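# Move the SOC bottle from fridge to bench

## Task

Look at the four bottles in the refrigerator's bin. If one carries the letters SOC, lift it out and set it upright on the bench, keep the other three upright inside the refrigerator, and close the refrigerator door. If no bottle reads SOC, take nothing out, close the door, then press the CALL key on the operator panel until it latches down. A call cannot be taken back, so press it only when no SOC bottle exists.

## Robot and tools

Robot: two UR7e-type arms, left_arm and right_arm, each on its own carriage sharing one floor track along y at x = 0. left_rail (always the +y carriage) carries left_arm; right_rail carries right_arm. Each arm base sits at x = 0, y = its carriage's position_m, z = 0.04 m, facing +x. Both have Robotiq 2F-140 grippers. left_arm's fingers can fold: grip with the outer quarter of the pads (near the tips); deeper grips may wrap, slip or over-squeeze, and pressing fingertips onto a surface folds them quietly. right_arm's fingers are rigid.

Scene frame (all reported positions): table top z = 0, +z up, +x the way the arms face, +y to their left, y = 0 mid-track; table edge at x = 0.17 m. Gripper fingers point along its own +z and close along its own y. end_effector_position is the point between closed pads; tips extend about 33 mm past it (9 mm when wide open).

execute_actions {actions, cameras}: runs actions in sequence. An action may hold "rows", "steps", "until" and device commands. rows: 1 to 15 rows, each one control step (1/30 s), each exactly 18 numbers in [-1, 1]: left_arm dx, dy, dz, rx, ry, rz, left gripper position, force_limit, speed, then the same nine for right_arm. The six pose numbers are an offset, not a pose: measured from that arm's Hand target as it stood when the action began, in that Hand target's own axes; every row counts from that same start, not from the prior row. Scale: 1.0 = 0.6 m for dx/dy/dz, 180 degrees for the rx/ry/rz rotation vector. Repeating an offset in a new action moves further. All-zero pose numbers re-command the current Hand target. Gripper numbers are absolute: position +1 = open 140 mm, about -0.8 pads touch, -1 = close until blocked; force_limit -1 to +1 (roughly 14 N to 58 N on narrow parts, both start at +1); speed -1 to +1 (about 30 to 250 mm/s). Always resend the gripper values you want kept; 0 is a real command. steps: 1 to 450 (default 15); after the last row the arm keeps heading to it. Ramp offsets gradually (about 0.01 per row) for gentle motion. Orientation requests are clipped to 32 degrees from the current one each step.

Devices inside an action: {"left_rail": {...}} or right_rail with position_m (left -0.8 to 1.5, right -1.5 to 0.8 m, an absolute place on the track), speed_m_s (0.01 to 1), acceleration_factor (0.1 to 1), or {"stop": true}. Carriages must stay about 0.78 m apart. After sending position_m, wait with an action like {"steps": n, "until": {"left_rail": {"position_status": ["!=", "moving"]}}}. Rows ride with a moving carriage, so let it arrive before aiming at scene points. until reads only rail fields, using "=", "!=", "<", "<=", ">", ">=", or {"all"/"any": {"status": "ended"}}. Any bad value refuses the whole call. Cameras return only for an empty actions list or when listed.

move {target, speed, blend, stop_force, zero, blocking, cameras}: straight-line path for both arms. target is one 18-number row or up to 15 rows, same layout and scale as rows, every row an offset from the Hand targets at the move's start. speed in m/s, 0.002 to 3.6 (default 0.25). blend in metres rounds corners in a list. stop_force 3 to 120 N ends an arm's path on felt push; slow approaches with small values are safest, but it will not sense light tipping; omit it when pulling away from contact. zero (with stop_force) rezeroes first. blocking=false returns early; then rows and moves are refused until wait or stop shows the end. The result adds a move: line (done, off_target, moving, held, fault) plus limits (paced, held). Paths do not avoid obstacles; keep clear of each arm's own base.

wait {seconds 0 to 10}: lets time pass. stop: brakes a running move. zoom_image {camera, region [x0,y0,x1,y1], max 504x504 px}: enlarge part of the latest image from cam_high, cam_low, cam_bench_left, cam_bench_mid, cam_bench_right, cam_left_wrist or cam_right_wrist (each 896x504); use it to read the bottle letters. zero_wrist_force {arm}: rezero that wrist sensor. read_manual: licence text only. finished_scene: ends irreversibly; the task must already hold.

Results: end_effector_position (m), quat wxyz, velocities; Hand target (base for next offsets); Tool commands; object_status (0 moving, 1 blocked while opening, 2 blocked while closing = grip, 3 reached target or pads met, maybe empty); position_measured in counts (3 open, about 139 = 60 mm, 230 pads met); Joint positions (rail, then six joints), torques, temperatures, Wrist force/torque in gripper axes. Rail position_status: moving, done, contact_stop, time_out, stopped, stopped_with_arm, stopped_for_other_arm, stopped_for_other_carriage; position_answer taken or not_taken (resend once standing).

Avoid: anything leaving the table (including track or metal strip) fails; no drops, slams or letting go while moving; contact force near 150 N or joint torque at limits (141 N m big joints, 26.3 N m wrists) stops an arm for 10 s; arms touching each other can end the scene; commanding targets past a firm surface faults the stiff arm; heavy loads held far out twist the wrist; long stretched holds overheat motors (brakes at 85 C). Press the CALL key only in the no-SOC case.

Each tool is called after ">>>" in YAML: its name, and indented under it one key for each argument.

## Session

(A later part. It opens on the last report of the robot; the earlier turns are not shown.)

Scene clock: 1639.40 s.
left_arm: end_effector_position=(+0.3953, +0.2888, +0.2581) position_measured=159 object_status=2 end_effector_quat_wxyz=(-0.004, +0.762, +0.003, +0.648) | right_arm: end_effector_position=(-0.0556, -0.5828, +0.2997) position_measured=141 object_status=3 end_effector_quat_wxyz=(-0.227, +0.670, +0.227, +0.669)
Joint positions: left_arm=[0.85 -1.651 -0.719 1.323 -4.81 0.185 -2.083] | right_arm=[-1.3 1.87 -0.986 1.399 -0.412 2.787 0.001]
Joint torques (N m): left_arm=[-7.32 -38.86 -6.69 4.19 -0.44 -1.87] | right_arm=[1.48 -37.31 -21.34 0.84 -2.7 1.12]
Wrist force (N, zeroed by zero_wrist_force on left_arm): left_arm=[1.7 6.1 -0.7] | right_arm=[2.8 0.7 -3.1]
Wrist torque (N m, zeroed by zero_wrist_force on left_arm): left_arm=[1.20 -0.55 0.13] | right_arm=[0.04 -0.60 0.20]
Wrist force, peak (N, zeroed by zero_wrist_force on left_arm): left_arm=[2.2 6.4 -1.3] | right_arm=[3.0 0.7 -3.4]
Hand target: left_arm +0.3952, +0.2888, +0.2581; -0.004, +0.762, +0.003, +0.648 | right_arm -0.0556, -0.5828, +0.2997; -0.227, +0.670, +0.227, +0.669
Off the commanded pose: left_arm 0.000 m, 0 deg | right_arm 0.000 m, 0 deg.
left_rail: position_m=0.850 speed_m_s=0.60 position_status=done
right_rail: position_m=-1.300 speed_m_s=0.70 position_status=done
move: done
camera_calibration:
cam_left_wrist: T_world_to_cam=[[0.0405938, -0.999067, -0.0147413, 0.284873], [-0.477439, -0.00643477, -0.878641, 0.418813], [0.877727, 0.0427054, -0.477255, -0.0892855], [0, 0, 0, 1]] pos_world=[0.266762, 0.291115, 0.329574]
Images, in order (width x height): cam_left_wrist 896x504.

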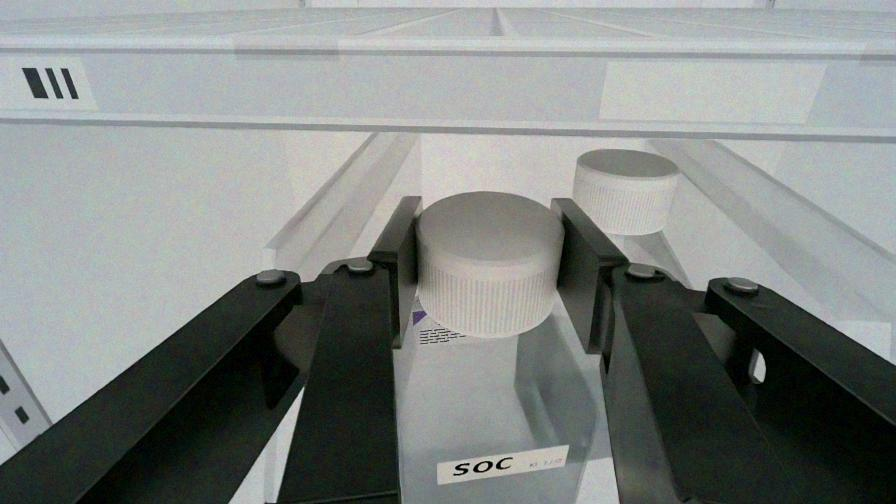

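>>> move:
  target:
    - [-0.0094,0,-0.105,0,0.111,0,-1,-0.3,-1,0,0,0,0,0,0,-0.1,-0.3,-0.3]
    - [-0.0247,0,-0.1538,0,0.193,0,-1,-0.3,-1,0,0,0,0,0,0,-0.1,-0.3,-0.3]
    - [-0.0284,0,-0.1601,0,0.2067,0,-1,-0.3,-1,0,0,0,0,0,0,-0.1,-0.3,-0.3]
    - [-0.0032,0,-0.1916,0,0.2067,0,-1,-0.3,-1,0,0,0,0,0,0,-0.1,-0.3,-0.3]
  speed: 0.08
  blend: [0.003,0.003,0.003,0]
  cameras: ["cam_left_wrist","cam_bench_mid"]

Scene clock: 1656.73 s.
left_arm: end_effector_position=(+0.2815, +0.2876, +0.2747) position_measured=159 object_status=2 end_effector_quat_wxyz=(-0.005, +0.515, +0.002, +0.857) | right_arm: end_effector_position=(-0.0556, -0.5828, +0.2997) position_measured=141 object_status=3 end_effector_quat_wxyz=(-0.227, +0.670, +0.227, +0.669)
Joint positions: left_arm=[0.85 -1.797 -0.656 1.914 -3.242 0.538 -4.238] | right_arm=[-1.3 1.87 -0.986 1.399 -0.412 2.787 0.001]
Joint torques (N m): left_arm=[-6.69 -60.64 0.74 -3.53 4.49 1.81] | right_arm=[2.44 -37.61 -21.25 0.92 -2.85 1.07]
Wrist force (N, zeroed by zero_wrist_force on left_arm): left_arm=[-0.8 5.7 -2.8] | right_arm=[2.6 1.0 -3.0]
Wrist torque (N m, zeroed by zero_wrist_force on left_arm): left_arm=[1.17 -0.59 -0.02] | right_arm=[0.11 -0.57 0.20]
Wrist force, peak (N, zeroed by zero_wrist_force on left_arm): left_arm=[1.9 7.2 0.0] | right_arm=[3.2 0.9 -3.4]
Hand target: left_arm +0.2815, +0.2876, +0.2747; -0.005, +0.515, +0.002, +0.857 | right_arm -0.0556, -0.5828, +0.2997; -0.227, +0.670, +0.227, +0.669
Off the commanded pose: left_arm 0.000 m, 0 deg | right_arm 0.000 m, 0 deg.
left_rail: position_m=0.850 speed_m_s=0.60 position_status=done
right_rail: position_m=-1.300 speed_m_s=0.70 position_status=done
move: done
camera_calibration:
cam_left_wrist: T_world_to_cam=[[0.0424403, -0.999078, 0.00651945, 0.282232], [0.150986, -0.0000368456, -0.988536, 0.230477], [0.987624, 0.0429381, 0.150845, -0.185072], [0, 0, 0, 1]] pos_world=[0.136004, 0.289926, 0.253912]
Images, in order (width x height): cam_bench_mid 896x504, cam_left_wrist 896x504.

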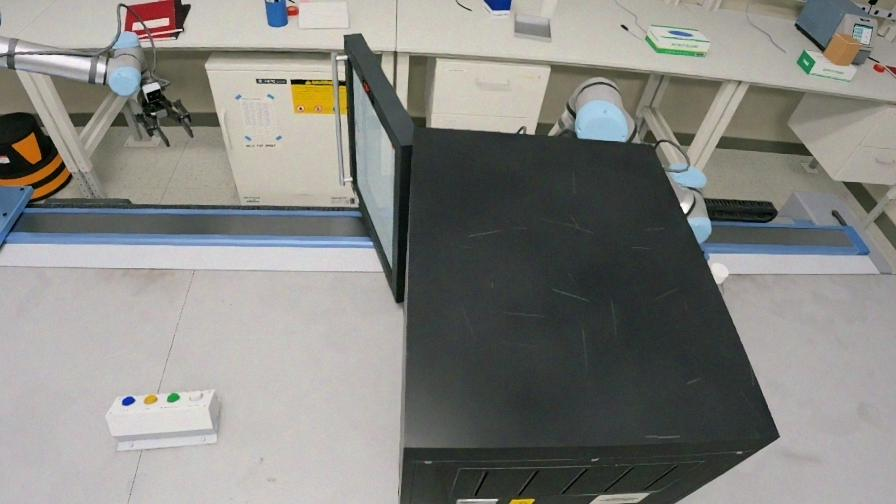

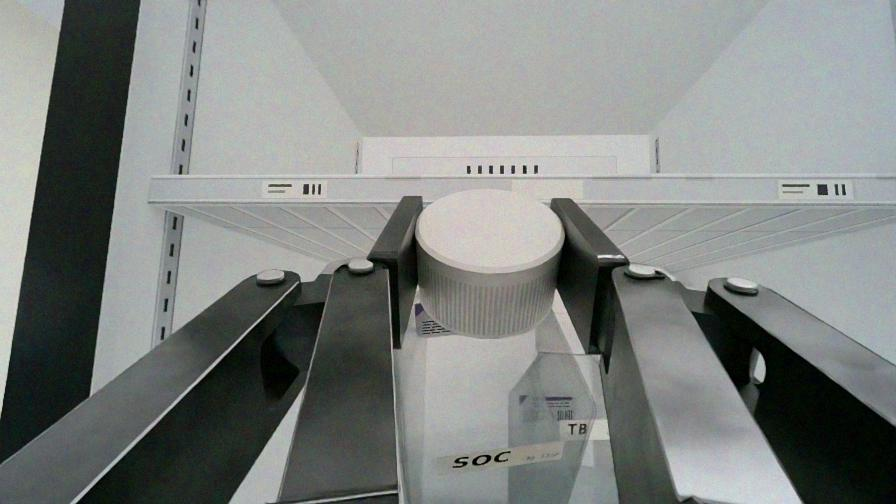

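>>> move:
  target:
    - [0.0621,0,-0.0188,0,0.0155,0,-1,-0.3,-1,0,0,0,0,0,0,-0.1,-0.3,-0.3]
    - [0.1187,0,-0.0525,0,0.0433,0,-1,-0.3,-1,0,0,0,0,0,0,-0.1,-0.3,-0.3]
    - [0.214,0,-0.0825,0,0.0433,0,-1,-0.3,-1,0,0,0,0,0,0,-0.1,-0.3,-0.3]
    - [0.3303,0,-0.1572,0,0.0433,0,-1,-0.3,-1,0,0,0,0,0,0,-0.1,-0.3,-0.3]
    - [0.44,0,-0.0143,0,-0.2067,0,-1,-0.3,-1,0,0,0,0,0,0,-0.1,-0.3,-0.3]
  speed: 0.15
  blend: [0.003,0.005,0.005,0.01,0]

>>> execute_actions:
  actions: []
  cameras: ["cam_bench_mid","cam_bench_left"]

Scene clock: 1674.37 s.
left_arm: end_effector_position=(+0.1502, +0.2860, +0.5039) position_measured=159 object_status=2 end_effector_quat_wxyz=(-0.004, +0.762, +0.003, +0.648) | right_arm: end_effector_position=(-0.0556, -0.5828, +0.2997) position_measured=141 object_status=3 end_effector_quat_wxyz=(-0.227, +0.670, +0.227, +0.669)
Joint positions: left_arm=[0.85 -2.069 -1.009 1.275 -3.73 0.531 -2.859] | right_arm=[-1.3 1.87 -0.986 1.399 -0.412 2.787 0.001]
Joint torques (N m): left_arm=[7.34 -33.27 -35.11 1.26 0.71 1.6] | right_arm=[2.31 -37.62 -20.32 0.96 -2.79 1.02]
Wrist force (N, zeroed by zero_wrist_force on left_arm): left_arm=[0.0 6.1 -1.4] | right_arm=[2.9 0.8 -3.3]
Wrist torque (N m, zeroed by zero_wrist_force on left_arm): left_arm=[1.29 -0.74 -0.02] | right_arm=[0.06 -0.62 0.20]
Wrist force, peak (N, zeroed by zero_wrist_force on left_arm): left_arm=[1.0 6.1 -8.8] | right_arm=[3.0 1.4 -3.4]
Hand target: left_arm +0.1502, +0.2860, +0.5039; -0.004, +0.762, +0.003, +0.648 | right_arm -0.0556, -0.5828, +0.2997; -0.227, +0.670, +0.227, +0.669
Off the commanded pose: left_arm 0.000 m, 0 deg | right_arm 0.000 m, 0 deg.
left_rail: position_m=0.850 speed_m_s=0.60 position_status=done
right_rail: position_m=-1.300 speed_m_s=0.70 position_status=done
move: done

Scene clock: 1674.37 s.
left_arm: end_effector_position=(+0.1502, +0.2860, +0.5039) position_measured=159 object_status=2 end_effector_quat_wxyz=(-0.004, +0.762, +0.003, +0.648) | right_arm: end_effector_position=(-0.0556, -0.5828, +0.2997) position_measured=141 object_status=3 end_effector_quat_wxyz=(-0.227, +0.670, +0.227, +0.669)
Joint positions: left_arm=[0.85 -2.069 -1.009 1.275 -3.73 0.531 -2.859] | right_arm=[-1.3 1.87 -0.986 1.399 -0.412 2.787 0.001]
Joint velocities: within noise
Joint torques (N m): left_arm=[7.34 -33.27 -35.11 1.26 0.71 1.6] | right_arm=[2.31 -37.62 -20.32 0.96 -2.79 1.02]
Motor temperatures (°C): left_arm=[31 34 33 37 37 40] | right_arm=[31 33 29 35 40 35]
Wrist force (N, zeroed by zero_wrist_force on left_arm): left_arm=[0.0 6.1 -1.4] | right_arm=[2.9 0.8 -3.3]
Wrist torque (N m, zeroed by zero_wrist_force on left_arm): left_arm=[1.29 -0.74 -0.02] | right_arm=[0.06 -0.62 0.20]
Wrist force, peak (N, zeroed by zero_wrist_force on left_arm): left_arm=[0.0 6.1 -1.4] | right_arm=[2.9 0.8 -3.3]
Hand target: left_arm +0.1502, +0.2860, +0.5039; -0.004, +0.762, +0.003, +0.648 | right_arm -0.0556, -0.5828, +0.2997; -0.227, +0.670, +0.227, +0.669
Tool commands: left_gripper/position=-1.0 left_gripper/force_limit=-0.3 left_gripper/speed=-1.0 right_gripper/position=-0.1 right_gripper/force_limit=-0.3 right_gripper/speed=-0.3
Off the commanded pose: left_arm 0.000 m, 0 deg | right_arm 0.000 m, 0 deg.
left_rail: position_m=0.850 speed_m_s=0.60 position_status=done
right_rail: position_m=-1.300 speed_m_s=0.70 position_status=done
Images, in order (width x height): cam_bench_left 896x504, cam_bench_mid 896x504.

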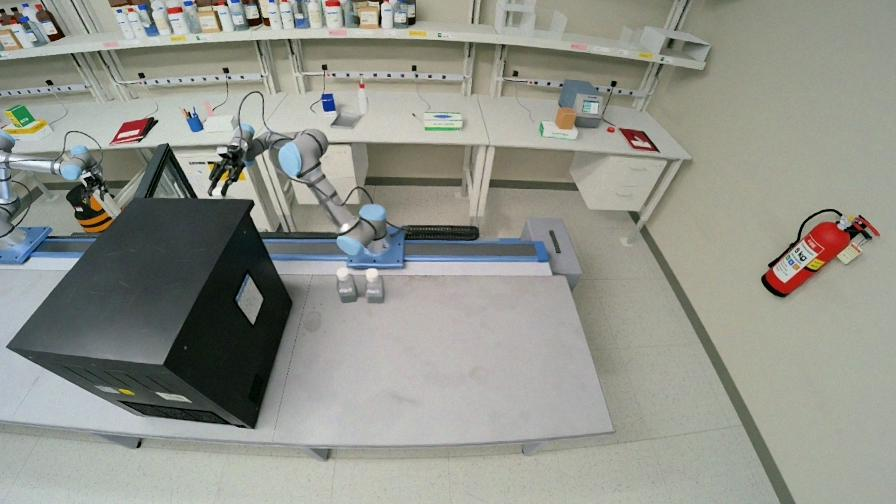

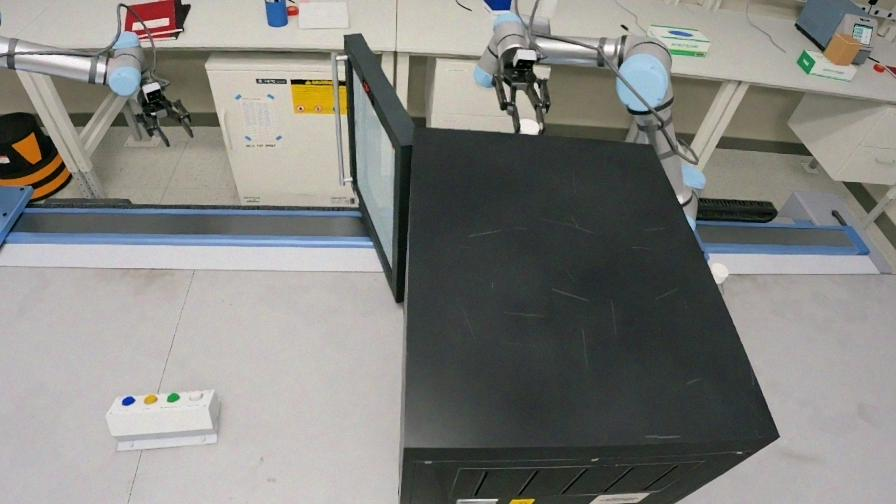

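>>> execute_actions:
  actions:
    - {"left_rail":{"position_m":1.5,"speed_m_s":0.6,"acceleration_factor":0.5}}
    - {"steps":150,"until":{"left_rail":{"position_status":["!=","moving"]}}}

>>> move:
  target: [-0.44,-0.1333,0.285,0,0,0,-1,-0.3,-1,0,0,0,0,0,0,-0.1,-0.3,-0.3]
  speed: 0.2
  cameras: ["cam_left_wrist","cam_bench_left"]

Scene clock: 1689.73 s.
left_arm: end_effector_position=(+0.1502, +0.9360, +0.5039) position_measured=159 object_status=2 end_effector_quat_wxyz=(-0.004, +0.762, +0.003, +0.648) | right_arm: end_effector_position=(-0.0556, -0.5828, +0.2997) position_measured=141 object_status=3 end_effector_quat_wxyz=(-0.227, +0.670, +0.227, +0.669)
Joint positions: left_arm=[1.5 -2.069 -1.009 1.275 -3.73 0.531 -2.859] | right_arm=[-1.3 1.87 -0.986 1.399 -0.412 2.787 0.001]
Joint torques (N m): left_arm=[4.96 -50.1 -22.59 2.77 -1.7 1.52] | right_arm=[2.59 -37.63 -20.78 1.01 -2.63 1.08]
Wrist force (N, zeroed by zero_wrist_force on left_arm): left_arm=[-0.1 5.8 -1.4] | right_arm=[2.7 1.1 -3.1]
Wrist torque (N m, zeroed by zero_wrist_force on left_arm): left_arm=[1.23 -0.70 -0.01] | right_arm=[0.12 -0.57 0.20]
Wrist force, peak (N, zeroed by zero_wrist_force on left_arm): left_arm=[-0.3 7.2 -1.6] | right_arm=[2.9 1.2 -3.5]
Hand target: left_arm +0.1502, +0.9360, +0.5039; -0.004, +0.762, +0.003, +0.648 | right_arm -0.0556, -0.5828, +0.2997; -0.227, +0.670, +0.227, +0.669
Tool commands: left_gripper/position=-1.0 left_gripper/force_limit=-0.3 left_gripper/speed=-1.0 right_gripper/position=-0.1 right_gripper/force_limit=-0.3 right_gripper/speed=-0.3
Off the commanded pose: left_arm 0.000 m, 0 deg | right_arm 0.000 m, 0 deg.
left_rail: position_m=1.500 speed_m_s=0.60 position_status=done
right_rail: position_m=-1.300 speed_m_s=0.70 position_status=done

Scene clock: 1691.93 s.
left_arm: end_effector_position=(+0.2757, +1.0177, +0.2160) position_measured=159 object_status=2 end_effector_quat_wxyz=(-0.004, +0.762, +0.003, +0.648) | right_arm: end_effector_position=(-0.0556, -0.5828, +0.2997) position_measured=141 object_status=3 end_effector_quat_wxyz=(-0.227, +0.670, +0.227, +0.669)
Joint positions: left_arm=[1.5 -1.913 -0.794 1.792 -4.581 0.386 -2.728] | right_arm=[-1.3 1.87 -0.986 1.399 -0.412 2.787 0.001]
Joint torques (N m): left_arm=[6.76 -31.2 -4.87 1.25 -3.53 1.86] | right_arm=[2.65 -37.49 -21.33 1.06 -2.77 1.14]
Wrist force (N, zeroed by zero_wrist_force on left_arm): left_arm=[-0.5 5.8 -1.7] | right_arm=[3.0 1.0 -3.1]
Wrist torque (N m, zeroed by zero_wrist_force on left_arm): left_arm=[1.23 -0.61 -0.03] | right_arm=[0.10 -0.62 0.20]
Wrist force, peak (N, zeroed by zero_wrist_force on left_arm): left_arm=[1.6 6.6 -2.7] | right_arm=[2.9 1.1 -3.5]
Hand target: left_arm +0.2757, +1.0177, +0.2159; -0.004, +0.762, +0.003, +0.648 | right_arm -0.0556, -0.5828, +0.2997; -0.227, +0.670, +0.227, +0.669
Off the commanded pose: left_arm 0.000 m, 0 deg | right_arm 0.000 m, 0 deg.
left_rail: position_m=1.500 speed_m_s=0.60 position_status=done
right_rail: position_m=-1.300 speed_m_s=0.70 position_status=done
move: done
camera_calibration:
cam_left_wrist: T_world_to_cam=[[0.0406348, -0.999063, -0.0148727, 1.01735], [-0.477443, -0.00633901, -0.87864, 0.329225], [0.877723, 0.0428042, -0.477253, -0.0356786], [0, 0, 0, 1]] pos_world=[0.147162, 1.02001, 0.287373]
Images, in order (width x height): cam_bench_left 896x504, cam_left_wrist 896x504.

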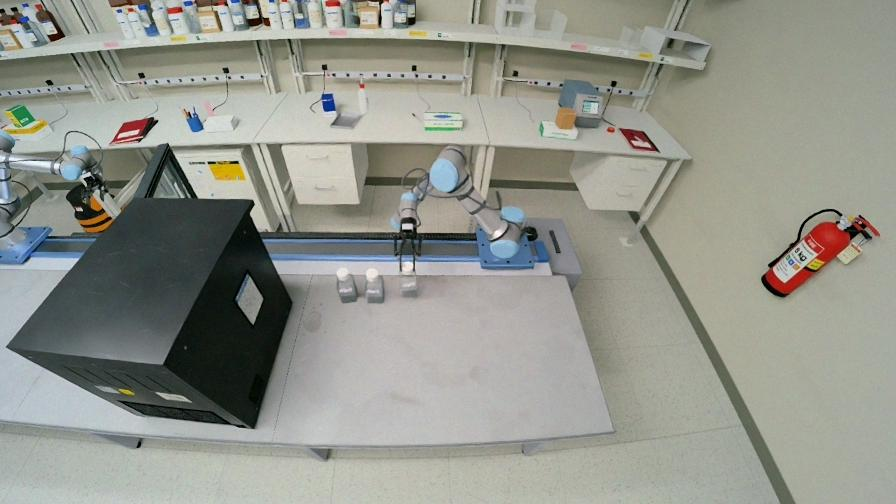

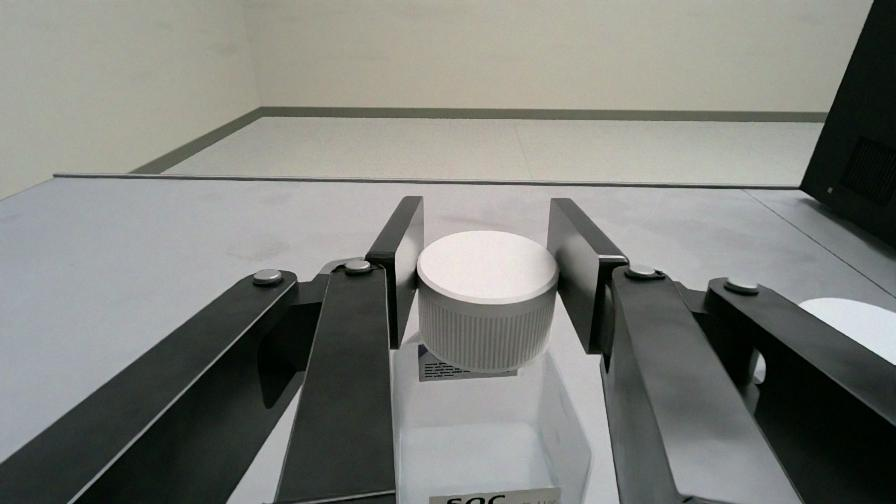

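>>> move:
  target: [-0.09,0,0.0147,0,0,0,-1,-0.3,-1,0,0,0,0,0,0,-0.1,-0.3,-0.3]
  speed: 0.03
  stop_force: 4

>>> execute_actions:
  actions:
    - {"rows":[[0,0,0,0,0,0,-0.1,-1,-1,0,0,0,0,0,0,-0.1,-0.3,-0.3]],"steps":60}
  cameras: ["cam_left_wrist"]

Scene clock: 1702.10 s.
left_arm: end_effector_position=(+0.2757, +1.0177, +0.1828) position_measured=159 object_status=2 end_effector_quat_wxyz=(-0.004, +0.762, +0.003, +0.648) | right_arm: end_effector_position=(-0.0556, -0.5828, +0.2997) position_measured=141 object_status=3 end_effector_quat_wxyz=(-0.227, +0.670, +0.227, +0.669)
Joint positions: left_arm=[1.5 -1.913 -0.725 1.784 -4.641 0.386 -2.728] | right_arm=[-1.3 1.87 -0.986 1.399 -0.412 2.787 0.001]
Joint torques (N m): left_arm=[0.27 -59.63 1.36 4.17 -0.99 -1.31] | right_arm=[2.94 -38.26 -20.23 0.79 -2.76 1.11]
Wrist force (N, zeroed by zero_wrist_force on left_arm): left_arm=[0.1 5.7 -1.6] | right_arm=[2.5 0.8 -3.1]
Wrist torque (N m, zeroed by zero_wrist_force on left_arm): left_arm=[1.22 -0.77 -0.02] | right_arm=[0.06 -0.54 0.20]
Wrist force, peak (N, zeroed by zero_wrist_force on left_arm): left_arm=[9.8 5.1 -5.5] | right_arm=[2.8 1.1 -3.6]
Hand target: left_arm +0.2757, +1.0177, +0.1828; -0.004, +0.762, +0.003, +0.648 (not the last commanded pose) | right_arm -0.0556, -0.5828, +0.2997; -0.227, +0.670, +0.227, +0.669
Off the commanded pose: left_arm 0.022 m, 0 deg | right_arm 0.000 m, 0 deg.
left_rail: position_m=1.500 speed_m_s=0.60 position_status=done
right_rail: position_m=-1.300 speed_m_s=0.70 position_status=done
move: contact (left_arm)

Scene clock: 1704.30 s.
left_arm: end_effector_position=(+0.2757, +1.0177, +0.1828) position_measured=141 object_status=3 end_effector_quat_wxyz=(-0.004, +0.762, +0.003, +0.648) | right_arm: end_effector_position=(-0.0556, -0.5828, +0.2997) position_measured=141 object_status=3 end_effector_quat_wxyz=(-0.227, +0.670, +0.227, +0.669)
Joint positions: left_arm=[1.5 -1.913 -0.725 1.784 -4.641 0.386 -2.728] | right_arm=[-1.3 1.87 -0.986 1.399 -0.412 2.787 0.001]
Joint torques (N m): left_arm=[6.92 -42.52 -4.79 0.81 -2.75 -1.26] | right_arm=[3.55 -37.86 -20.92 0.7 -2.71 1.06]
Wrist force (N, zeroed by zero_wrist_force on left_arm): left_arm=[3.6 6.3 -2.0] | right_arm=[2.6 0.7 -3.2]
Wrist torque (N m, zeroed by zero_wrist_force on left_arm): left_arm=[1.33 -0.75 -0.03] | right_arm=[0.05 -0.55 0.20]
Wrist force, peak (N, zeroed by zero_wrist_force on left_arm): left_arm=[4.0 6.9 -2.0] | right_arm=[2.9 0.9 -3.6]
Hand target: left_arm +0.2757, +1.0177, +0.1828; -0.004, +0.762, +0.003, +0.648 | right_arm -0.0556, -0.5828, +0.2997; -0.227, +0.670, +0.227, +0.669
Off the commanded pose: left_arm 0.000 m, 0 deg | right_arm 0.000 m, 0 deg.
left_rail: position_m=1.500 speed_m_s=0.60 position_status=done
right_rail: position_m=-1.300 speed_m_s=0.70 position_status=done
camera_calibration:
cam_left_wrist: T_world_to_cam=[[0.0406834, -0.999063, -0.0147854, 1.01683], [-0.477438, -0.00643877, -0.878642, 0.300156], [0.877723, 0.0428053, -0.477253, -0.0515246], [0, 0, 0, 1]] pos_world=[0.147162, 1.02001, 0.254174]
Images, in order (width x height): cam_left_wrist 896x504.

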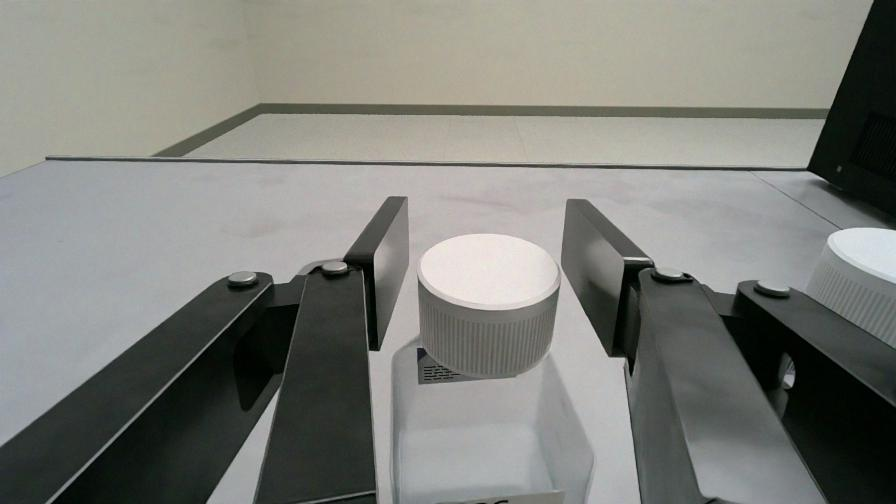

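>>> move:
  target:
    - [-0.04,0,-0.245,0,0,0,0.0,-1,-1,0,0,0,0,0,0,-0.1,-0.3,-0.3]
    - [0.2,0.1333,-0.23,0,0,0,0.0,-1,-1,0,0,0,0,0,0,-0.1,-0.3,-0.3]
  speed: 0.15
  blend: [0.02,0]
  cameras: ["cam_bench_left"]

Scene clock: 1774.40 s.
left_arm: end_effector_position=(+0.1596, +0.9364, +0.3233) position_measured=129 object_status=3 end_effector_quat_wxyz=(-0.004, +0.762, +0.003, +0.648) | right_arm: end_effector_position=(-0.0556, -0.5828, +0.2997) position_measured=141 object_status=3 end_effector_quat_wxyz=(-0.227, +0.670, +0.227, +0.669)
Joint positions: left_arm=[1.5 -2.055 -0.824 1.467 -4.116 0.518 -2.85] | right_arm=[-1.3 1.87 -0.986 1.399 -0.412 2.787 0.001]
Joint torques (N m): left_arm=[6.67 -50.93 -28.52 3.58 -2.67 1.95] | right_arm=[2.81 -37.57 -20.07 0.85 -2.8 1.11]
Wrist force (N, zeroed by zero_wrist_force on left_arm): left_arm=[3.7 6.4 -2.2] | right_arm=[2.9 0.9 -3.2]
Wrist torque (N m, zeroed by zero_wrist_force on left_arm): left_arm=[1.36 -0.76 -0.01] | right_arm=[0.09 -0.62 0.20]
Wrist force, peak (N, zeroed by zero_wrist_force on left_arm): left_arm=[5.1 6.7 -2.3] | right_arm=[2.9 1.0 -3.6]
Hand target: left_arm +0.1596, +0.9364, +0.3233; -0.004, +0.762, +0.003, +0.648 | right_arm -0.0556, -0.5828, +0.2997; -0.227, +0.670, +0.227, +0.669
Off the commanded pose: left_arm 0.000 m, 0 deg | right_arm 0.000 m, 0 deg.
left_rail: position_m=1.500 speed_m_s=0.60 position_status=done
right_rail: position_m=-1.300 speed_m_s=0.70 position_status=done
move: done
Images, in order (width x height): cam_bench_left 896x504.

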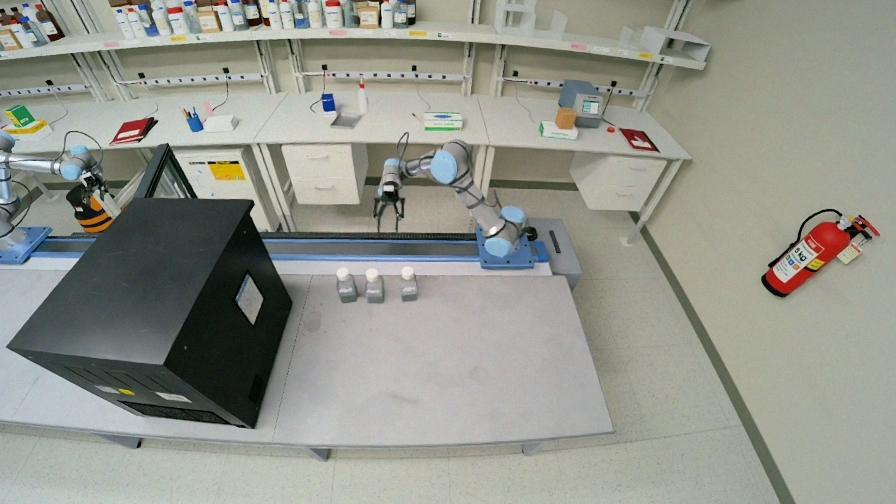

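>>> execute_actions:
  actions:
    - {"left_rail":{"position_m":0.85}}
    - {"rows":[[0,0,0,0,0,0,-1,-1,0,0,0,0,0,0,0,-0.1,-0.3,-0.3]],"steps":150,"until":{"left_rail":{"position_status":["!=","moving"]}}}

Scene clock: 1781.70 s.
left_arm: end_effector_position=(+0.1596, +0.2864, +0.3233) position_measured=233 object_status=3 end_effector_quat_wxyz=(-0.004, +0.762, +0.003, +0.648) | right_arm: end_effector_position=(-0.0556, -0.5828, +0.2997) position_measured=141 object_status=3 end_effector_quat_wxyz=(-0.227, +0.670, +0.227, +0.669)
Joint positions: left_arm=[0.85 -2.055 -0.824 1.467 -4.116 0.518 -2.85] | right_arm=[-1.3 1.87 -0.986 1.399 -0.412 2.787 0.001]
Joint torques (N m): left_arm=[3.53 -44.8 -22.68 2.23 -1.27 1.65] | right_arm=[4.17 -37.61 -20.44 0.95 -2.71 1.2]
Wrist force (N, zeroed by zero_wrist_force on left_arm): left_arm=[3.4 6.1 -2.4] | right_arm=[2.7 0.9 -3.2]
Wrist torque (N m, zeroed by zero_wrist_force on left_arm): left_arm=[1.30 -0.72 0.00] | right_arm=[0.07 -0.57 0.20]
Wrist force, peak (N, zeroed by zero_wrist_force on left_arm): left_arm=[3.7 7.2 -2.0] | right_arm=[3.0 1.0 -3.6]
Hand target: left_arm +0.1596, +0.2864, +0.3233; -0.004, +0.762, +0.003, +0.648 | right_arm -0.0556, -0.5828, +0.2997; -0.227, +0.670, +0.227, +0.669
Off the commanded pose: left_arm 0.000 m, 0 deg | right_arm 0.000 m, 0 deg.
left_rail: position_m=0.850 speed_m_s=0.60 position_status=done
right_rail: position_m=-1.300 speed_m_s=0.70 position_status=done

>>> move:
  target: [-0.1021,0.1173,0.2876,0,-0.0594,0,-1,-1,0,0,0,0,0,0,0,-0.1,-0.3,-0.3]
  speed: 0.15
  cameras: ["cam_left_wrist"]

Scene clock: 1791.67 s.
left_arm: end_effector_position=(+0.3207, +0.2177, +0.2350) position_measured=233 object_status=3 end_effector_quat_wxyz=(-0.003, +0.819, +0.004, +0.574) | right_arm: end_effector_position=(-0.0556, -0.5828, +0.2997) position_measured=141 object_status=3 end_effector_quat_wxyz=(-0.227, +0.670, +0.227, +0.669)
Joint positions: left_arm=[0.85 -1.737 -0.61 0.997 -4.648 0.389 -2.053] | right_arm=[-1.3 1.87 -0.986 1.399 -0.412 2.787 0.001]
Joint torques (N m): left_arm=[6.96 -44.49 -32.76 1.69 -0.26 1.95] | right_arm=[3.65 -37.87 -19.76 0.85 -2.68 1.11]
Wrist force (N, zeroed by zero_wrist_force on left_arm): left_arm=[3.9 6.0 -2.2] | right_arm=[2.9 1.1 -3.5]
Wrist torque (N m, zeroed by zero_wrist_force on left_arm): left_arm=[1.26 -0.83 -0.01] | right_arm=[0.12 -0.61 0.20]
Wrist force, peak (N, zeroed by zero_wrist_force on left_arm): left_arm=[4.0 6.5 -2.1] | right_arm=[3.2 1.2 -3.5]
Hand target: left_arm +0.3208, +0.2177, +0.2350; -0.003, +0.819, +0.004, +0.574 | right_arm -0.0556, -0.5828, +0.2997; -0.227, +0.670, +0.227, +0.669
Off the commanded pose: left_arm 0.000 m, 0 deg | right_arm 0.000 m, 0 deg.
left_rail: position_m=0.850 speed_m_s=0.60 position_status=done
right_rail: position_m=-1.300 speed_m_s=0.70 position_status=done
move: done
camera_calibration:
cam_left_wrist: T_world_to_cam=[[0.0377092, -0.999083, -0.0202588, 0.218742], [-0.632082, -0.00814502, -0.774859, 0.387969], [0.773983, 0.0420245, -0.63181, 0.0377922], [0, 0, 0, 1]] pos_world=[0.207729, 0.220114, 0.32893]
Images, in order (width x height): cam_left_wrist 896x504.

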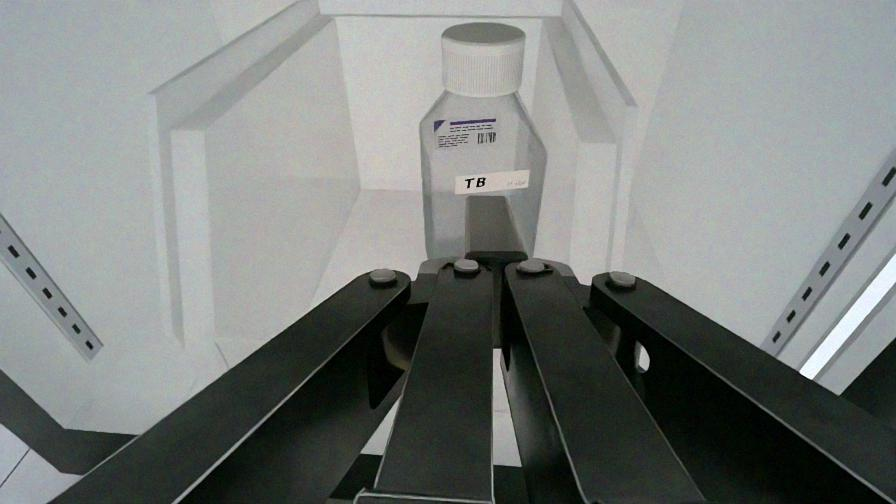

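>>> move:
  target:
    - [-0.0118,0.0047,0.1384,0,0,0,-1,-1,0,0,0,0,0,0,0,-0.1,-0.3,-0.3]
    - [-0.0168,0.0067,0.1977,0,0,0,-1,-1,0,0,0,0,0,0,0,-0.1,-0.3,-0.3]
  speed: [0.06,0.02]
  stop_force: 10
  cameras: ["cam_left_wrist"]

Scene clock: 1809.77 s.
left_arm: end_effector_position=(+0.4289, +0.2149, +0.1850) position_measured=233 object_status=3 end_effector_quat_wxyz=(-0.003, +0.819, +0.004, +0.574) | right_arm: end_effector_position=(-0.0556, -0.5828, +0.2997) position_measured=141 object_status=3 end_effector_quat_wxyz=(-0.227, +0.670, +0.227, +0.669)
Joint positions: left_arm=[0.85 -1.566 -0.527 0.856 -5.026 0.348 -1.586] | right_arm=[-1.3 1.87 -0.986 1.399 -0.412 2.787 0.001]
Joint torques (N m): left_arm=[8.04 -48.54 -31.77 1.27 -2.94 1.67] | right_arm=[3.24 -37.91 -20.02 0.96 -2.75 1.05]
Wrist force (N, zeroed by zero_wrist_force on left_arm): left_arm=[4.5 5.0 -4.6] | right_arm=[2.8 0.7 -3.3]
Wrist torque (N m, zeroed by zero_wrist_force on left_arm): left_arm=[1.20 -0.82 0.01] | right_arm=[0.05 -0.59 0.20]
Wrist force, peak (N, zeroed by zero_wrist_force on left_arm): left_arm=[4.1 6.4 -3.8] | right_arm=[3.2 0.8 -3.5]
Hand target: left_arm +0.4289, +0.2149, +0.1850; -0.003, +0.819, +0.004, +0.574 | right_arm -0.0556, -0.5828, +0.2997; -0.227, +0.670, +0.227, +0.669
Off the commanded pose: left_arm 0.000 m, 0 deg | right_arm 0.000 m, 0 deg.
left_rail: position_m=0.850 speed_m_s=0.60 position_status=done
right_rail: position_m=-1.300 speed_m_s=0.70 position_status=done
move: done
camera_calibration:
cam_left_wrist: T_world_to_cam=[[0.0377092, -0.999083, -0.0202588, 0.210858], [-0.632082, -0.00814502, -0.774859, 0.417609], [0.773983, 0.0420245, -0.63181, -0.077285], [0, 0, 0, 1]] pos_world=[0.315829, 0.217314, 0.27903]
Images, in order (width x height): cam_left_wrist 896x504.

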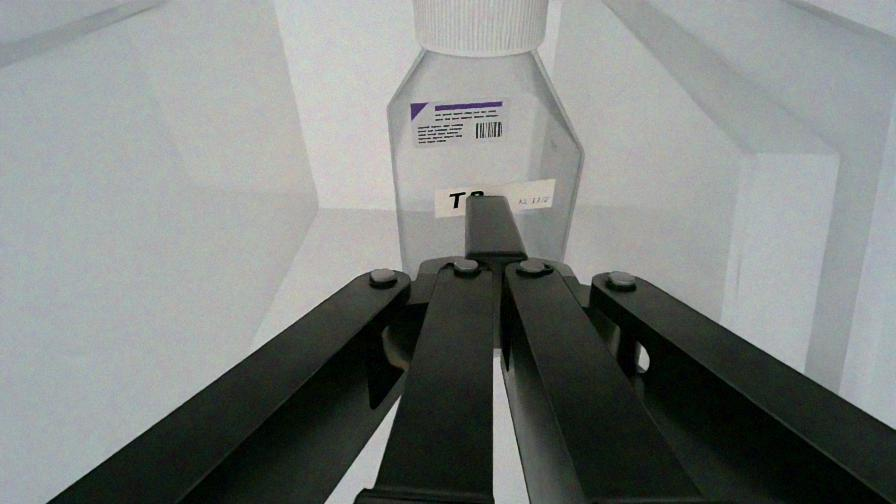

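>>> move:
  target:
    - [0,0,-0.25,0,0,0,-1,-1,0,0,0,0,0,0,0,-0.1,-0.3,-0.3]
    - [-0.0316,-0.0092,-0.5012,0,0.0906,0,-1,-1,0,0,0,0,0,0,0,-0.1,-0.3,-0.3]
  speed: 0.15
  blend: [0.02,0]
  cameras: ["cam_left_wrist"]

>>> execute_actions:
  actions:
    - {"left_rail":{"position_m":1.5}}
    - {"rows":[[0,0,0,0,0,0,0,-1,0,0,0,0,0,0,0,-0.1,-0.3,-0.3]],"steps":150,"until":{"left_rail":{"position_status":["!=","moving"]}}}
  cameras: ["cam_left_wrist"]

Scene clock: 1827.93 s.
left_arm: end_effector_position=(+0.1397, +0.2174, +0.2698) position_measured=233 object_status=3 end_effector_quat_wxyz=(-0.004, +0.729, +0.003, +0.684) | right_arm: end_effector_position=(-0.0556, -0.5828, +0.2997) position_measured=141 object_status=3 end_effector_quat_wxyz=(-0.227, +0.670, +0.227, +0.669)
Joint positions: left_arm=[0.85 -2.037 -0.587 1.269 -3.961 0.48 -3.018] | right_arm=[-1.3 1.87 -0.986 1.399 -0.412 2.787 0.001]
Joint torques (N m): left_arm=[-5.51 -41.84 -7.24 2.86 1.13 -1.94] | right_arm=[3.95 -37.84 -19.91 0.75 -2.83 1.12]
Wrist force (N, zeroed by zero_wrist_force on left_arm): left_arm=[3.9 5.9 -2.4] | right_arm=[3.2 1.1 -3.4]
Wrist torque (N m, zeroed by zero_wrist_force on left_arm): left_arm=[1.26 -0.81 0.14] | right_arm=[0.11 -0.67 0.20]
Wrist force, peak (N, zeroed by zero_wrist_force on left_arm): left_arm=[4.8 5.2 -5.2] | right_arm=[3.2 0.9 -3.6]
Hand target: left_arm +0.1397, +0.2174, +0.2698; -0.004, +0.729, +0.003, +0.684 | right_arm -0.0556, -0.5828, +0.2997; -0.227, +0.670, +0.227, +0.669
Off the commanded pose: left_arm 0.000 m, 0 deg | right_arm 0.000 m, 0 deg.
left_rail: position_m=0.850 speed_m_s=0.60 position_status=done
right_rail: position_m=-1.300 speed_m_s=0.70 position_status=done
move: done
camera_calibration:
cam_left_wrist: T_world_to_cam=[[0.0418516, -0.999056, -0.0116785, 0.223141], [-0.389221, -0.00553738, -0.921128, 0.305462], [0.920193, 0.0430962, -0.389085, 0.113856], [0, 0, 0, 1]] pos_world=[0.00478376, 0.219715, 0.328275]
Images, in order (width x height): cam_left_wrist 896x504.

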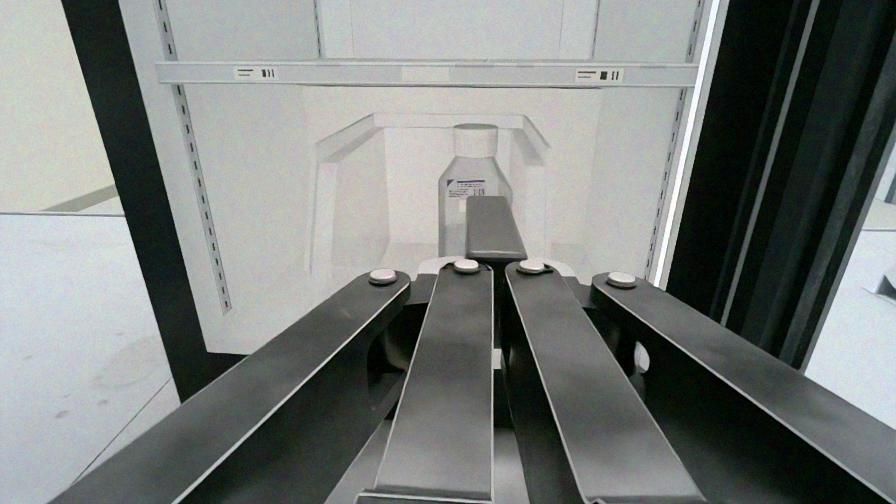

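Scene clock: 1830.50 s.
left_arm: end_effector_position=(+0.1397, +0.8674, +0.2698) position_measured=129 object_status=3 end_effector_quat_wxyz=(-0.004, +0.729, +0.003, +0.684) | right_arm: end_effector_position=(-0.0556, -0.5828, +0.2997) position_measured=141 object_status=3 end_effector_quat_wxyz=(-0.227, +0.670, +0.227, +0.669)
Joint positions: left_arm=[1.5 -2.037 -0.587 1.269 -3.961 0.48 -3.018] | right_arm=[-1.3 1.87 -0.986 1.399 -0.412 2.787 0.001]
Joint torques (N m): left_arm=[-2.64 -54.4 -12.69 1.06 0.46 -1.78] | right_arm=[4.65 -37.73 -19.56 0.9 -2.81 1.25]
Wrist force (N, zeroed by zero_wrist_force on left_arm): left_arm=[4.0 6.2 -2.2] | right_arm=[3.2 1.0 -3.4]
Wrist torque (N m, zeroed by zero_wrist_force on left_arm): left_arm=[1.33 -0.80 0.15] | right_arm=[0.10 -0.67 0.20]
Wrist force, peak (N, zeroed by zero_wrist_force on left_arm): left_arm=[4.1 7.0 -2.6] | right_arm=[3.2 1.0 -3.4]
Hand target: left_arm +0.1397, +0.8674, +0.2698; -0.004, +0.729, +0.003, +0.684 | right_arm -0.0556, -0.5828, +0.2997; -0.227, +0.670, +0.227, +0.669
Off the commanded pose: left_arm 0.000 m, 0 deg | right_arm 0.000 m, 0 deg.
left_rail: position_m=1.500 speed_m_s=0.60 position_status=done
right_rail: position_m=-1.300 speed_m_s=0.70 position_status=done
camera_calibration:
cam_left_wrist: T_world_to_cam=[[0.0418128, -0.999056, -0.0117709, 0.872459], [-0.389141, -0.00543333, -0.921162, 0.30898], [0.920229, 0.0430969, -0.389001, 0.0858191], [0, 0, 0, 1]] pos_world=[0.00478363, 0.869615, 0.328274]
Images, in order (width x height): cam_left_wrist 896x504.

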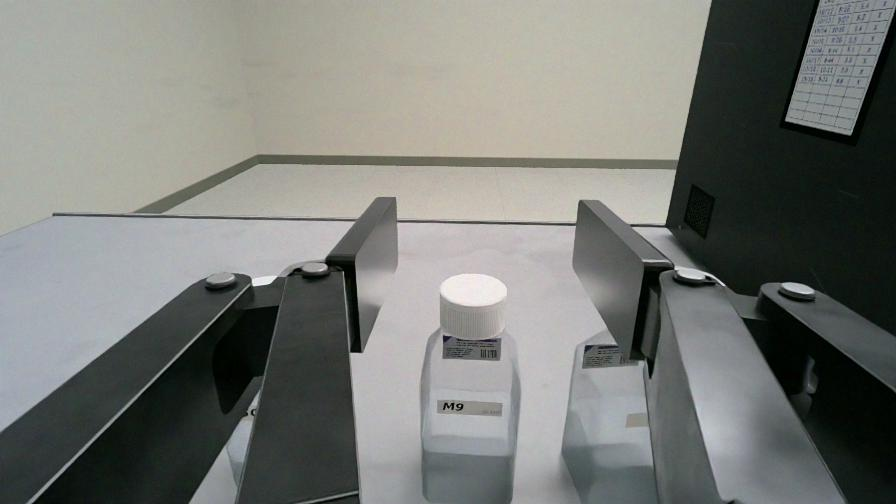

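>>> move:
  target: [-0.1628,-0.0027,0.0612,0,0,0,0,-1,0,0,0,0,0,0,0,-0.1,-0.3,-0.3]
  speed: 0.12
  cameras: ["cam_left_wrist","cam_bench_left"]

Scene clock: 1872.77 s.
left_arm: end_effector_position=(+0.1701, +0.8695, +0.1701) position_measured=129 object_status=3 end_effector_quat_wxyz=(-0.004, +0.729, +0.003, +0.684) | right_arm: end_effector_position=(-0.0556, -0.5828, +0.2997) position_measured=141 object_status=3 end_effector_quat_wxyz=(-0.227, +0.670, +0.227, +0.669)
Joint positions: left_arm=[1.5 -1.996 -0.433 1.265 -4.123 0.439 -3.004] | right_arm=[-1.3 1.87 -0.986 1.399 -0.412 2.787 0.001]
Joint torques (N m): left_arm=[7.34 -44.36 -27.57 0.07 -2.28 1.85] | right_arm=[5.03 -38.59 -20.19 0.77 -2.63 1.25]
Wrist force (N, zeroed by zero_wrist_force on left_arm): left_arm=[3.6 6.1 -2.2] | right_arm=[3.0 1.1 -3.3]
Wrist torque (N m, zeroed by zero_wrist_force on left_arm): left_arm=[1.30 -0.71 -0.01] | right_arm=[0.12 -0.63 0.20]
Wrist force, peak (N, zeroed by zero_wrist_force on left_arm): left_arm=[5.3 6.3 -2.8] | right_arm=[3.2 1.0 -3.7]
Hand target: left_arm +0.1701, +0.8695, +0.1700; -0.004, +0.729, +0.003, +0.684 | right_arm -0.0556, -0.5828, +0.2997; -0.227, +0.670, +0.227, +0.669
Off the commanded pose: left_arm 0.000 m, 0 deg | right_arm 0.000 m, 0 deg.
left_rail: position_m=1.500 speed_m_s=0.60 position_status=done
right_rail: position_m=-1.300 speed_m_s=0.70 position_status=done
move: done
camera_calibration:
cam_left_wrist: T_world_to_cam=[[0.0418527, -0.999056, -0.0116793, 0.872089], [-0.389136, -0.00553308, -0.921164, 0.229069], [0.920229, 0.043098, -0.389, 0.0189692], [0, 0, 0, 1]] pos_world=[0.0351838, 0.871715, 0.228575]
Images, in order (width x height): cam_bench_left 896x504, cam_left_wrist 896x504.

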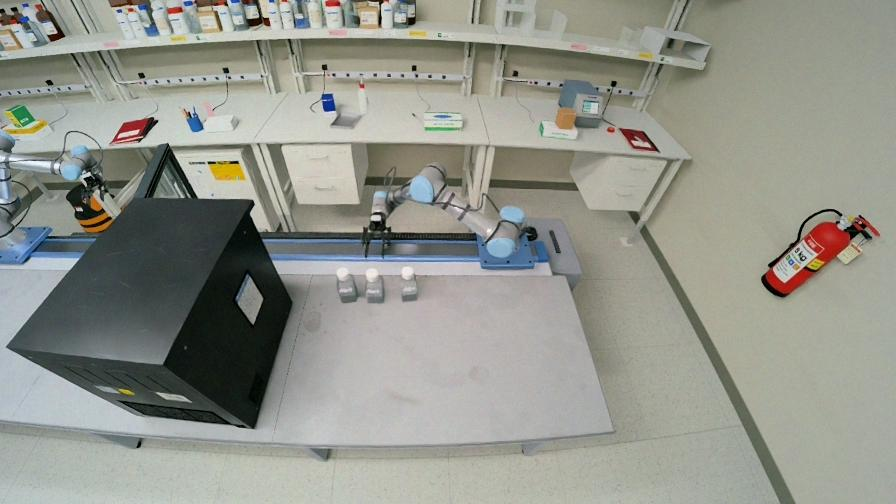

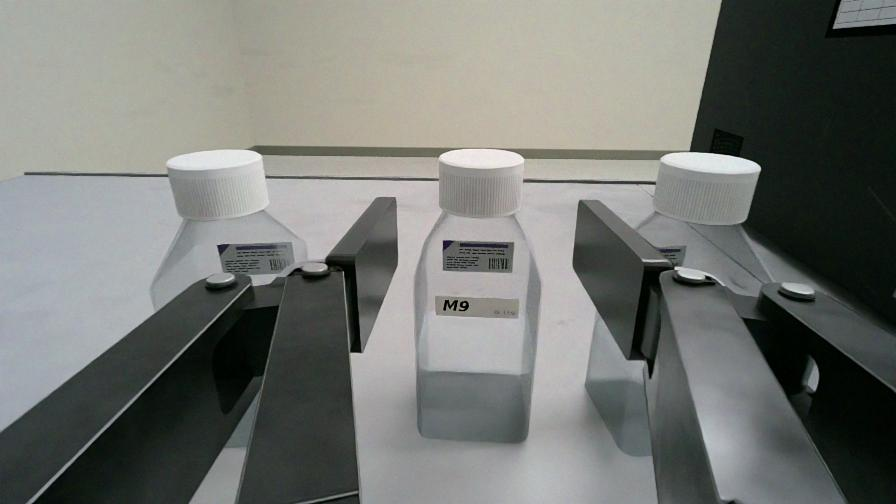

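>>> move:
  target: [0.0081,0.0033,0.1248,0,0,0,0,-1,0,0,0,0,0,0,0,-0.1,-0.3,-0.3]
  speed: 0.1
  cameras: ["cam_left_wrist"]

Scene clock: 1883.90 s.
left_arm: end_effector_position=(+0.2451, +0.8682, +0.1702) position_measured=129 object_status=3 end_effector_quat_wxyz=(-0.004, +0.729, +0.003, +0.684) | right_arm: end_effector_position=(-0.0556, -0.5828, +0.2997) position_measured=141 object_status=3 end_effector_quat_wxyz=(-0.227, +0.670, +0.227, +0.669)
Joint positions: left_arm=[1.5 -1.884 -0.445 1.291 -4.185 0.329 -2.953] | right_arm=[-1.3 1.87 -0.986 1.399 -0.412 2.787 0.001]
Joint torques (N m): left_arm=[7.04 -49.38 -28.33 0.05 -2.41 1.7] | right_arm=[4.91 -37.94 -20.09 0.85 -2.77 1.14]
Wrist force (N, zeroed by zero_wrist_force on left_arm): left_arm=[3.8 5.8 -1.9] | right_arm=[2.9 0.9 -3.3]
Wrist torque (N m, zeroed by zero_wrist_force on left_arm): left_arm=[1.23 -0.75 -0.02] | right_arm=[0.08 -0.61 0.20]
Wrist force, peak (N, zeroed by zero_wrist_force on left_arm): left_arm=[4.0 6.3 -2.4] | right_arm=[3.2 1.1 -3.5]
Hand target: left_arm +0.2451, +0.8682, +0.1701; -0.004, +0.729, +0.003, +0.684 | right_arm -0.0556, -0.5828, +0.2997; -0.227, +0.670, +0.227, +0.669
Off the commanded pose: left_arm 0.000 m, 0 deg | right_arm 0.000 m, 0 deg.
left_rail: position_m=1.500 speed_m_s=0.60 position_status=done
right_rail: position_m=-1.300 speed_m_s=0.70 position_status=done
move: done
camera_calibration:
cam_left_wrist: T_world_to_cam=[[0.0417612, -0.99906, -0.0116394, 0.867757], [-0.389137, -0.00553419, -0.921163, 0.258341], [0.920233, 0.0429982, -0.389002, -0.0498701], [0, 0, 0, 1]] pos_world=[0.110183, 0.870515, 0.228675]
Images, in order (width x height): cam_left_wrist 896x504.

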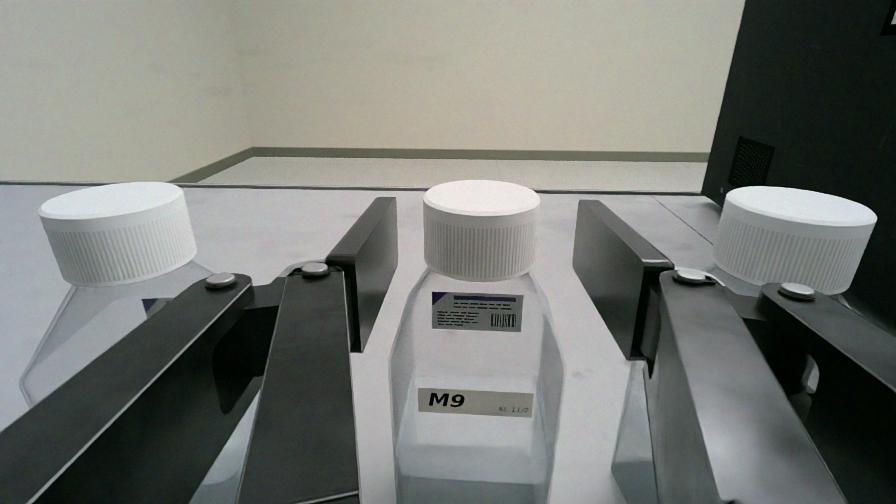

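>>> move:
  target: [0.003,-0.0005,0.0605,0,0,0,0,-1,0,0,0,0,0,0,0,-0.1,-0.3,-0.3]
  speed: 0.06
  stop_force: 5
  cameras: ["cam_left_wrist"]

>>> execute_actions:
  actions:
    - {"rows":[[0,0,0,0,0,0,-1,0.2,-1,0,0,0,0,0,0,-0.1,-0.3,-0.3]],"steps":75}
  cameras: ["cam_left_wrist"]

Scene clock: 1893.17 s.
left_arm: end_effector_position=(+0.2815, +0.8689, +0.1696) position_measured=129 object_status=3 end_effector_quat_wxyz=(-0.004, +0.729, +0.003, +0.684) | right_arm: end_effector_position=(-0.0556, -0.5828, +0.2997) position_measured=141 object_status=3 end_effector_quat_wxyz=(-0.227, +0.670, +0.227, +0.669)
Joint positions: left_arm=[1.5 -1.828 -0.445 1.29 -4.222 0.274 -2.912] | right_arm=[-1.3 1.87 -0.986 1.399 -0.412 2.787 0.001]
Joint torques (N m): left_arm=[6.8 -44.11 -28.32 -0.1 -2.58 1.88] | right_arm=[5.98 -37.79 -19.51 0.87 -2.7 0.97]
Wrist force (N, zeroed by zero_wrist_force on left_arm): left_arm=[3.2 6.0 -2.0] | right_arm=[2.9 0.9 -3.3]
Wrist torque (N m, zeroed by zero_wrist_force on left_arm): left_arm=[1.27 -0.65 -0.02] | right_arm=[0.09 -0.62 0.20]
Wrist force, peak (N, zeroed by zero_wrist_force on left_arm): left_arm=[3.8 6.4 -2.5] | right_arm=[3.1 0.9 -3.7]
Hand target: left_arm +0.2815, +0.8689, +0.1696; -0.004, +0.729, +0.003, +0.684 | right_arm -0.0556, -0.5828, +0.2997; -0.227, +0.670, +0.227, +0.669
Off the commanded pose: left_arm 0.000 m, 0 deg | right_arm 0.000 m, 0 deg.
left_rail: position_m=1.500 speed_m_s=0.60 position_status=done
right_rail: position_m=-1.300 speed_m_s=0.70 position_status=done
move: done
camera_calibration:
cam_left_wrist: T_world_to_cam=[[0.0418527, -0.999056, -0.0116793, 0.866821], [-0.389136, -0.00553308, -0.921164, 0.271955], [0.920229, 0.043098, -0.389, -0.0837129], [0, 0, 0, 1]] pos_world=[0.146584, 0.871115, 0.228075]
Images, in order (width x height): cam_left_wrist 896x504.

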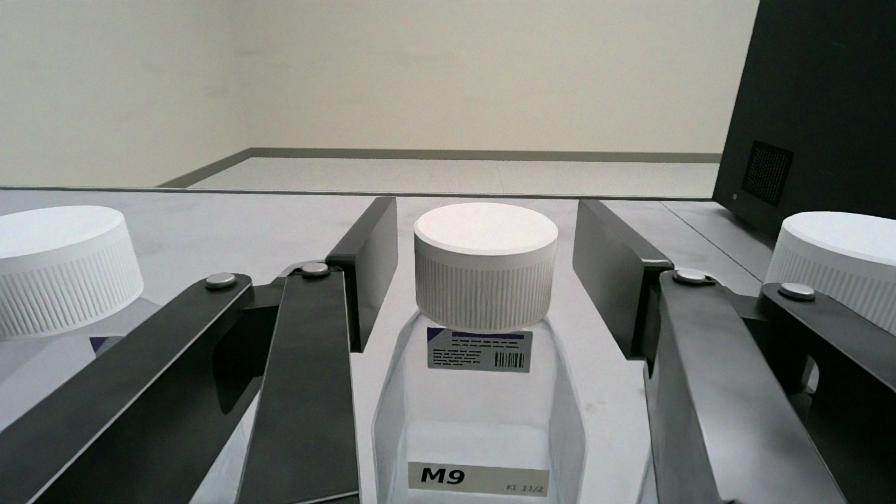

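Scene clock: 1895.87 s.
left_arm: end_effector_position=(+0.2815, +0.8689, +0.1696) position_measured=161 object_status=2 end_effector_quat_wxyz=(-0.004, +0.729, +0.003, +0.684) | right_arm: end_effector_position=(-0.0556, -0.5828, +0.2997) position_measured=141 object_status=3 end_effector_quat_wxyz=(-0.227, +0.670, +0.227, +0.669)
Joint positions: left_arm=[1.5 -1.828 -0.445 1.29 -4.222 0.274 -2.912] | right_arm=[-1.3 1.87 -0.986 1.399 -0.412 2.787 0.001]
Joint torques (N m): left_arm=[5.12 -54.69 -26.4 2.86 -1.4 1.77] | right_arm=[5.71 -37.37 -19.39 0.76 -2.85 1.07]
Wrist force (N, zeroed by zero_wrist_force on left_arm): left_arm=[3.3 6.1 -3.0] | right_arm=[3.1 1.0 -3.4]
Wrist torque (N m, zeroed by zero_wrist_force on left_arm): left_arm=[1.30 -0.76 -0.09] | right_arm=[0.10 -0.64 0.20]
Wrist force, peak (N, zeroed by zero_wrist_force on left_arm): left_arm=[3.7 6.1 -2.5] | right_arm=[3.3 0.9 -3.5]
Hand target: left_arm +0.2815, +0.8689, +0.1696; -0.004, +0.729, +0.003, +0.684 | right_arm -0.0556, -0.5828, +0.2997; -0.227, +0.670, +0.227, +0.669
Off the commanded pose: left_arm 0.000 m, 0 deg | right_arm 0.000 m, 0 deg.
left_rail: position_m=1.500 speed_m_s=0.60 position_status=done
right_rail: position_m=-1.300 speed_m_s=0.70 position_status=done
camera_calibration:
cam_left_wrist: T_world_to_cam=[[0.0418128, -0.999056, -0.0117709, 0.866849], [-0.389141, -0.00543333, -0.921162, 0.271868], [0.920229, 0.0430969, -0.389001, -0.0837119], [0, 0, 0, 1]] pos_world=[0.146584, 0.871115, 0.228074]
Images, in order (width x height): cam_left_wrist 896x504.

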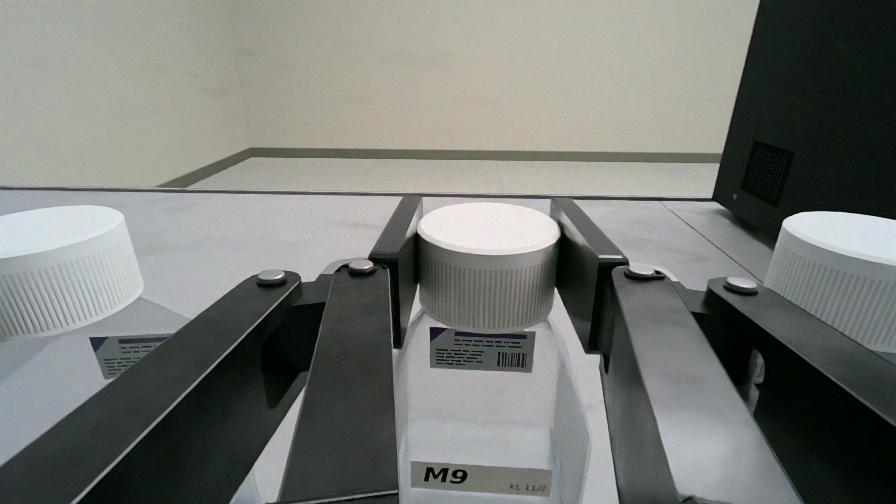

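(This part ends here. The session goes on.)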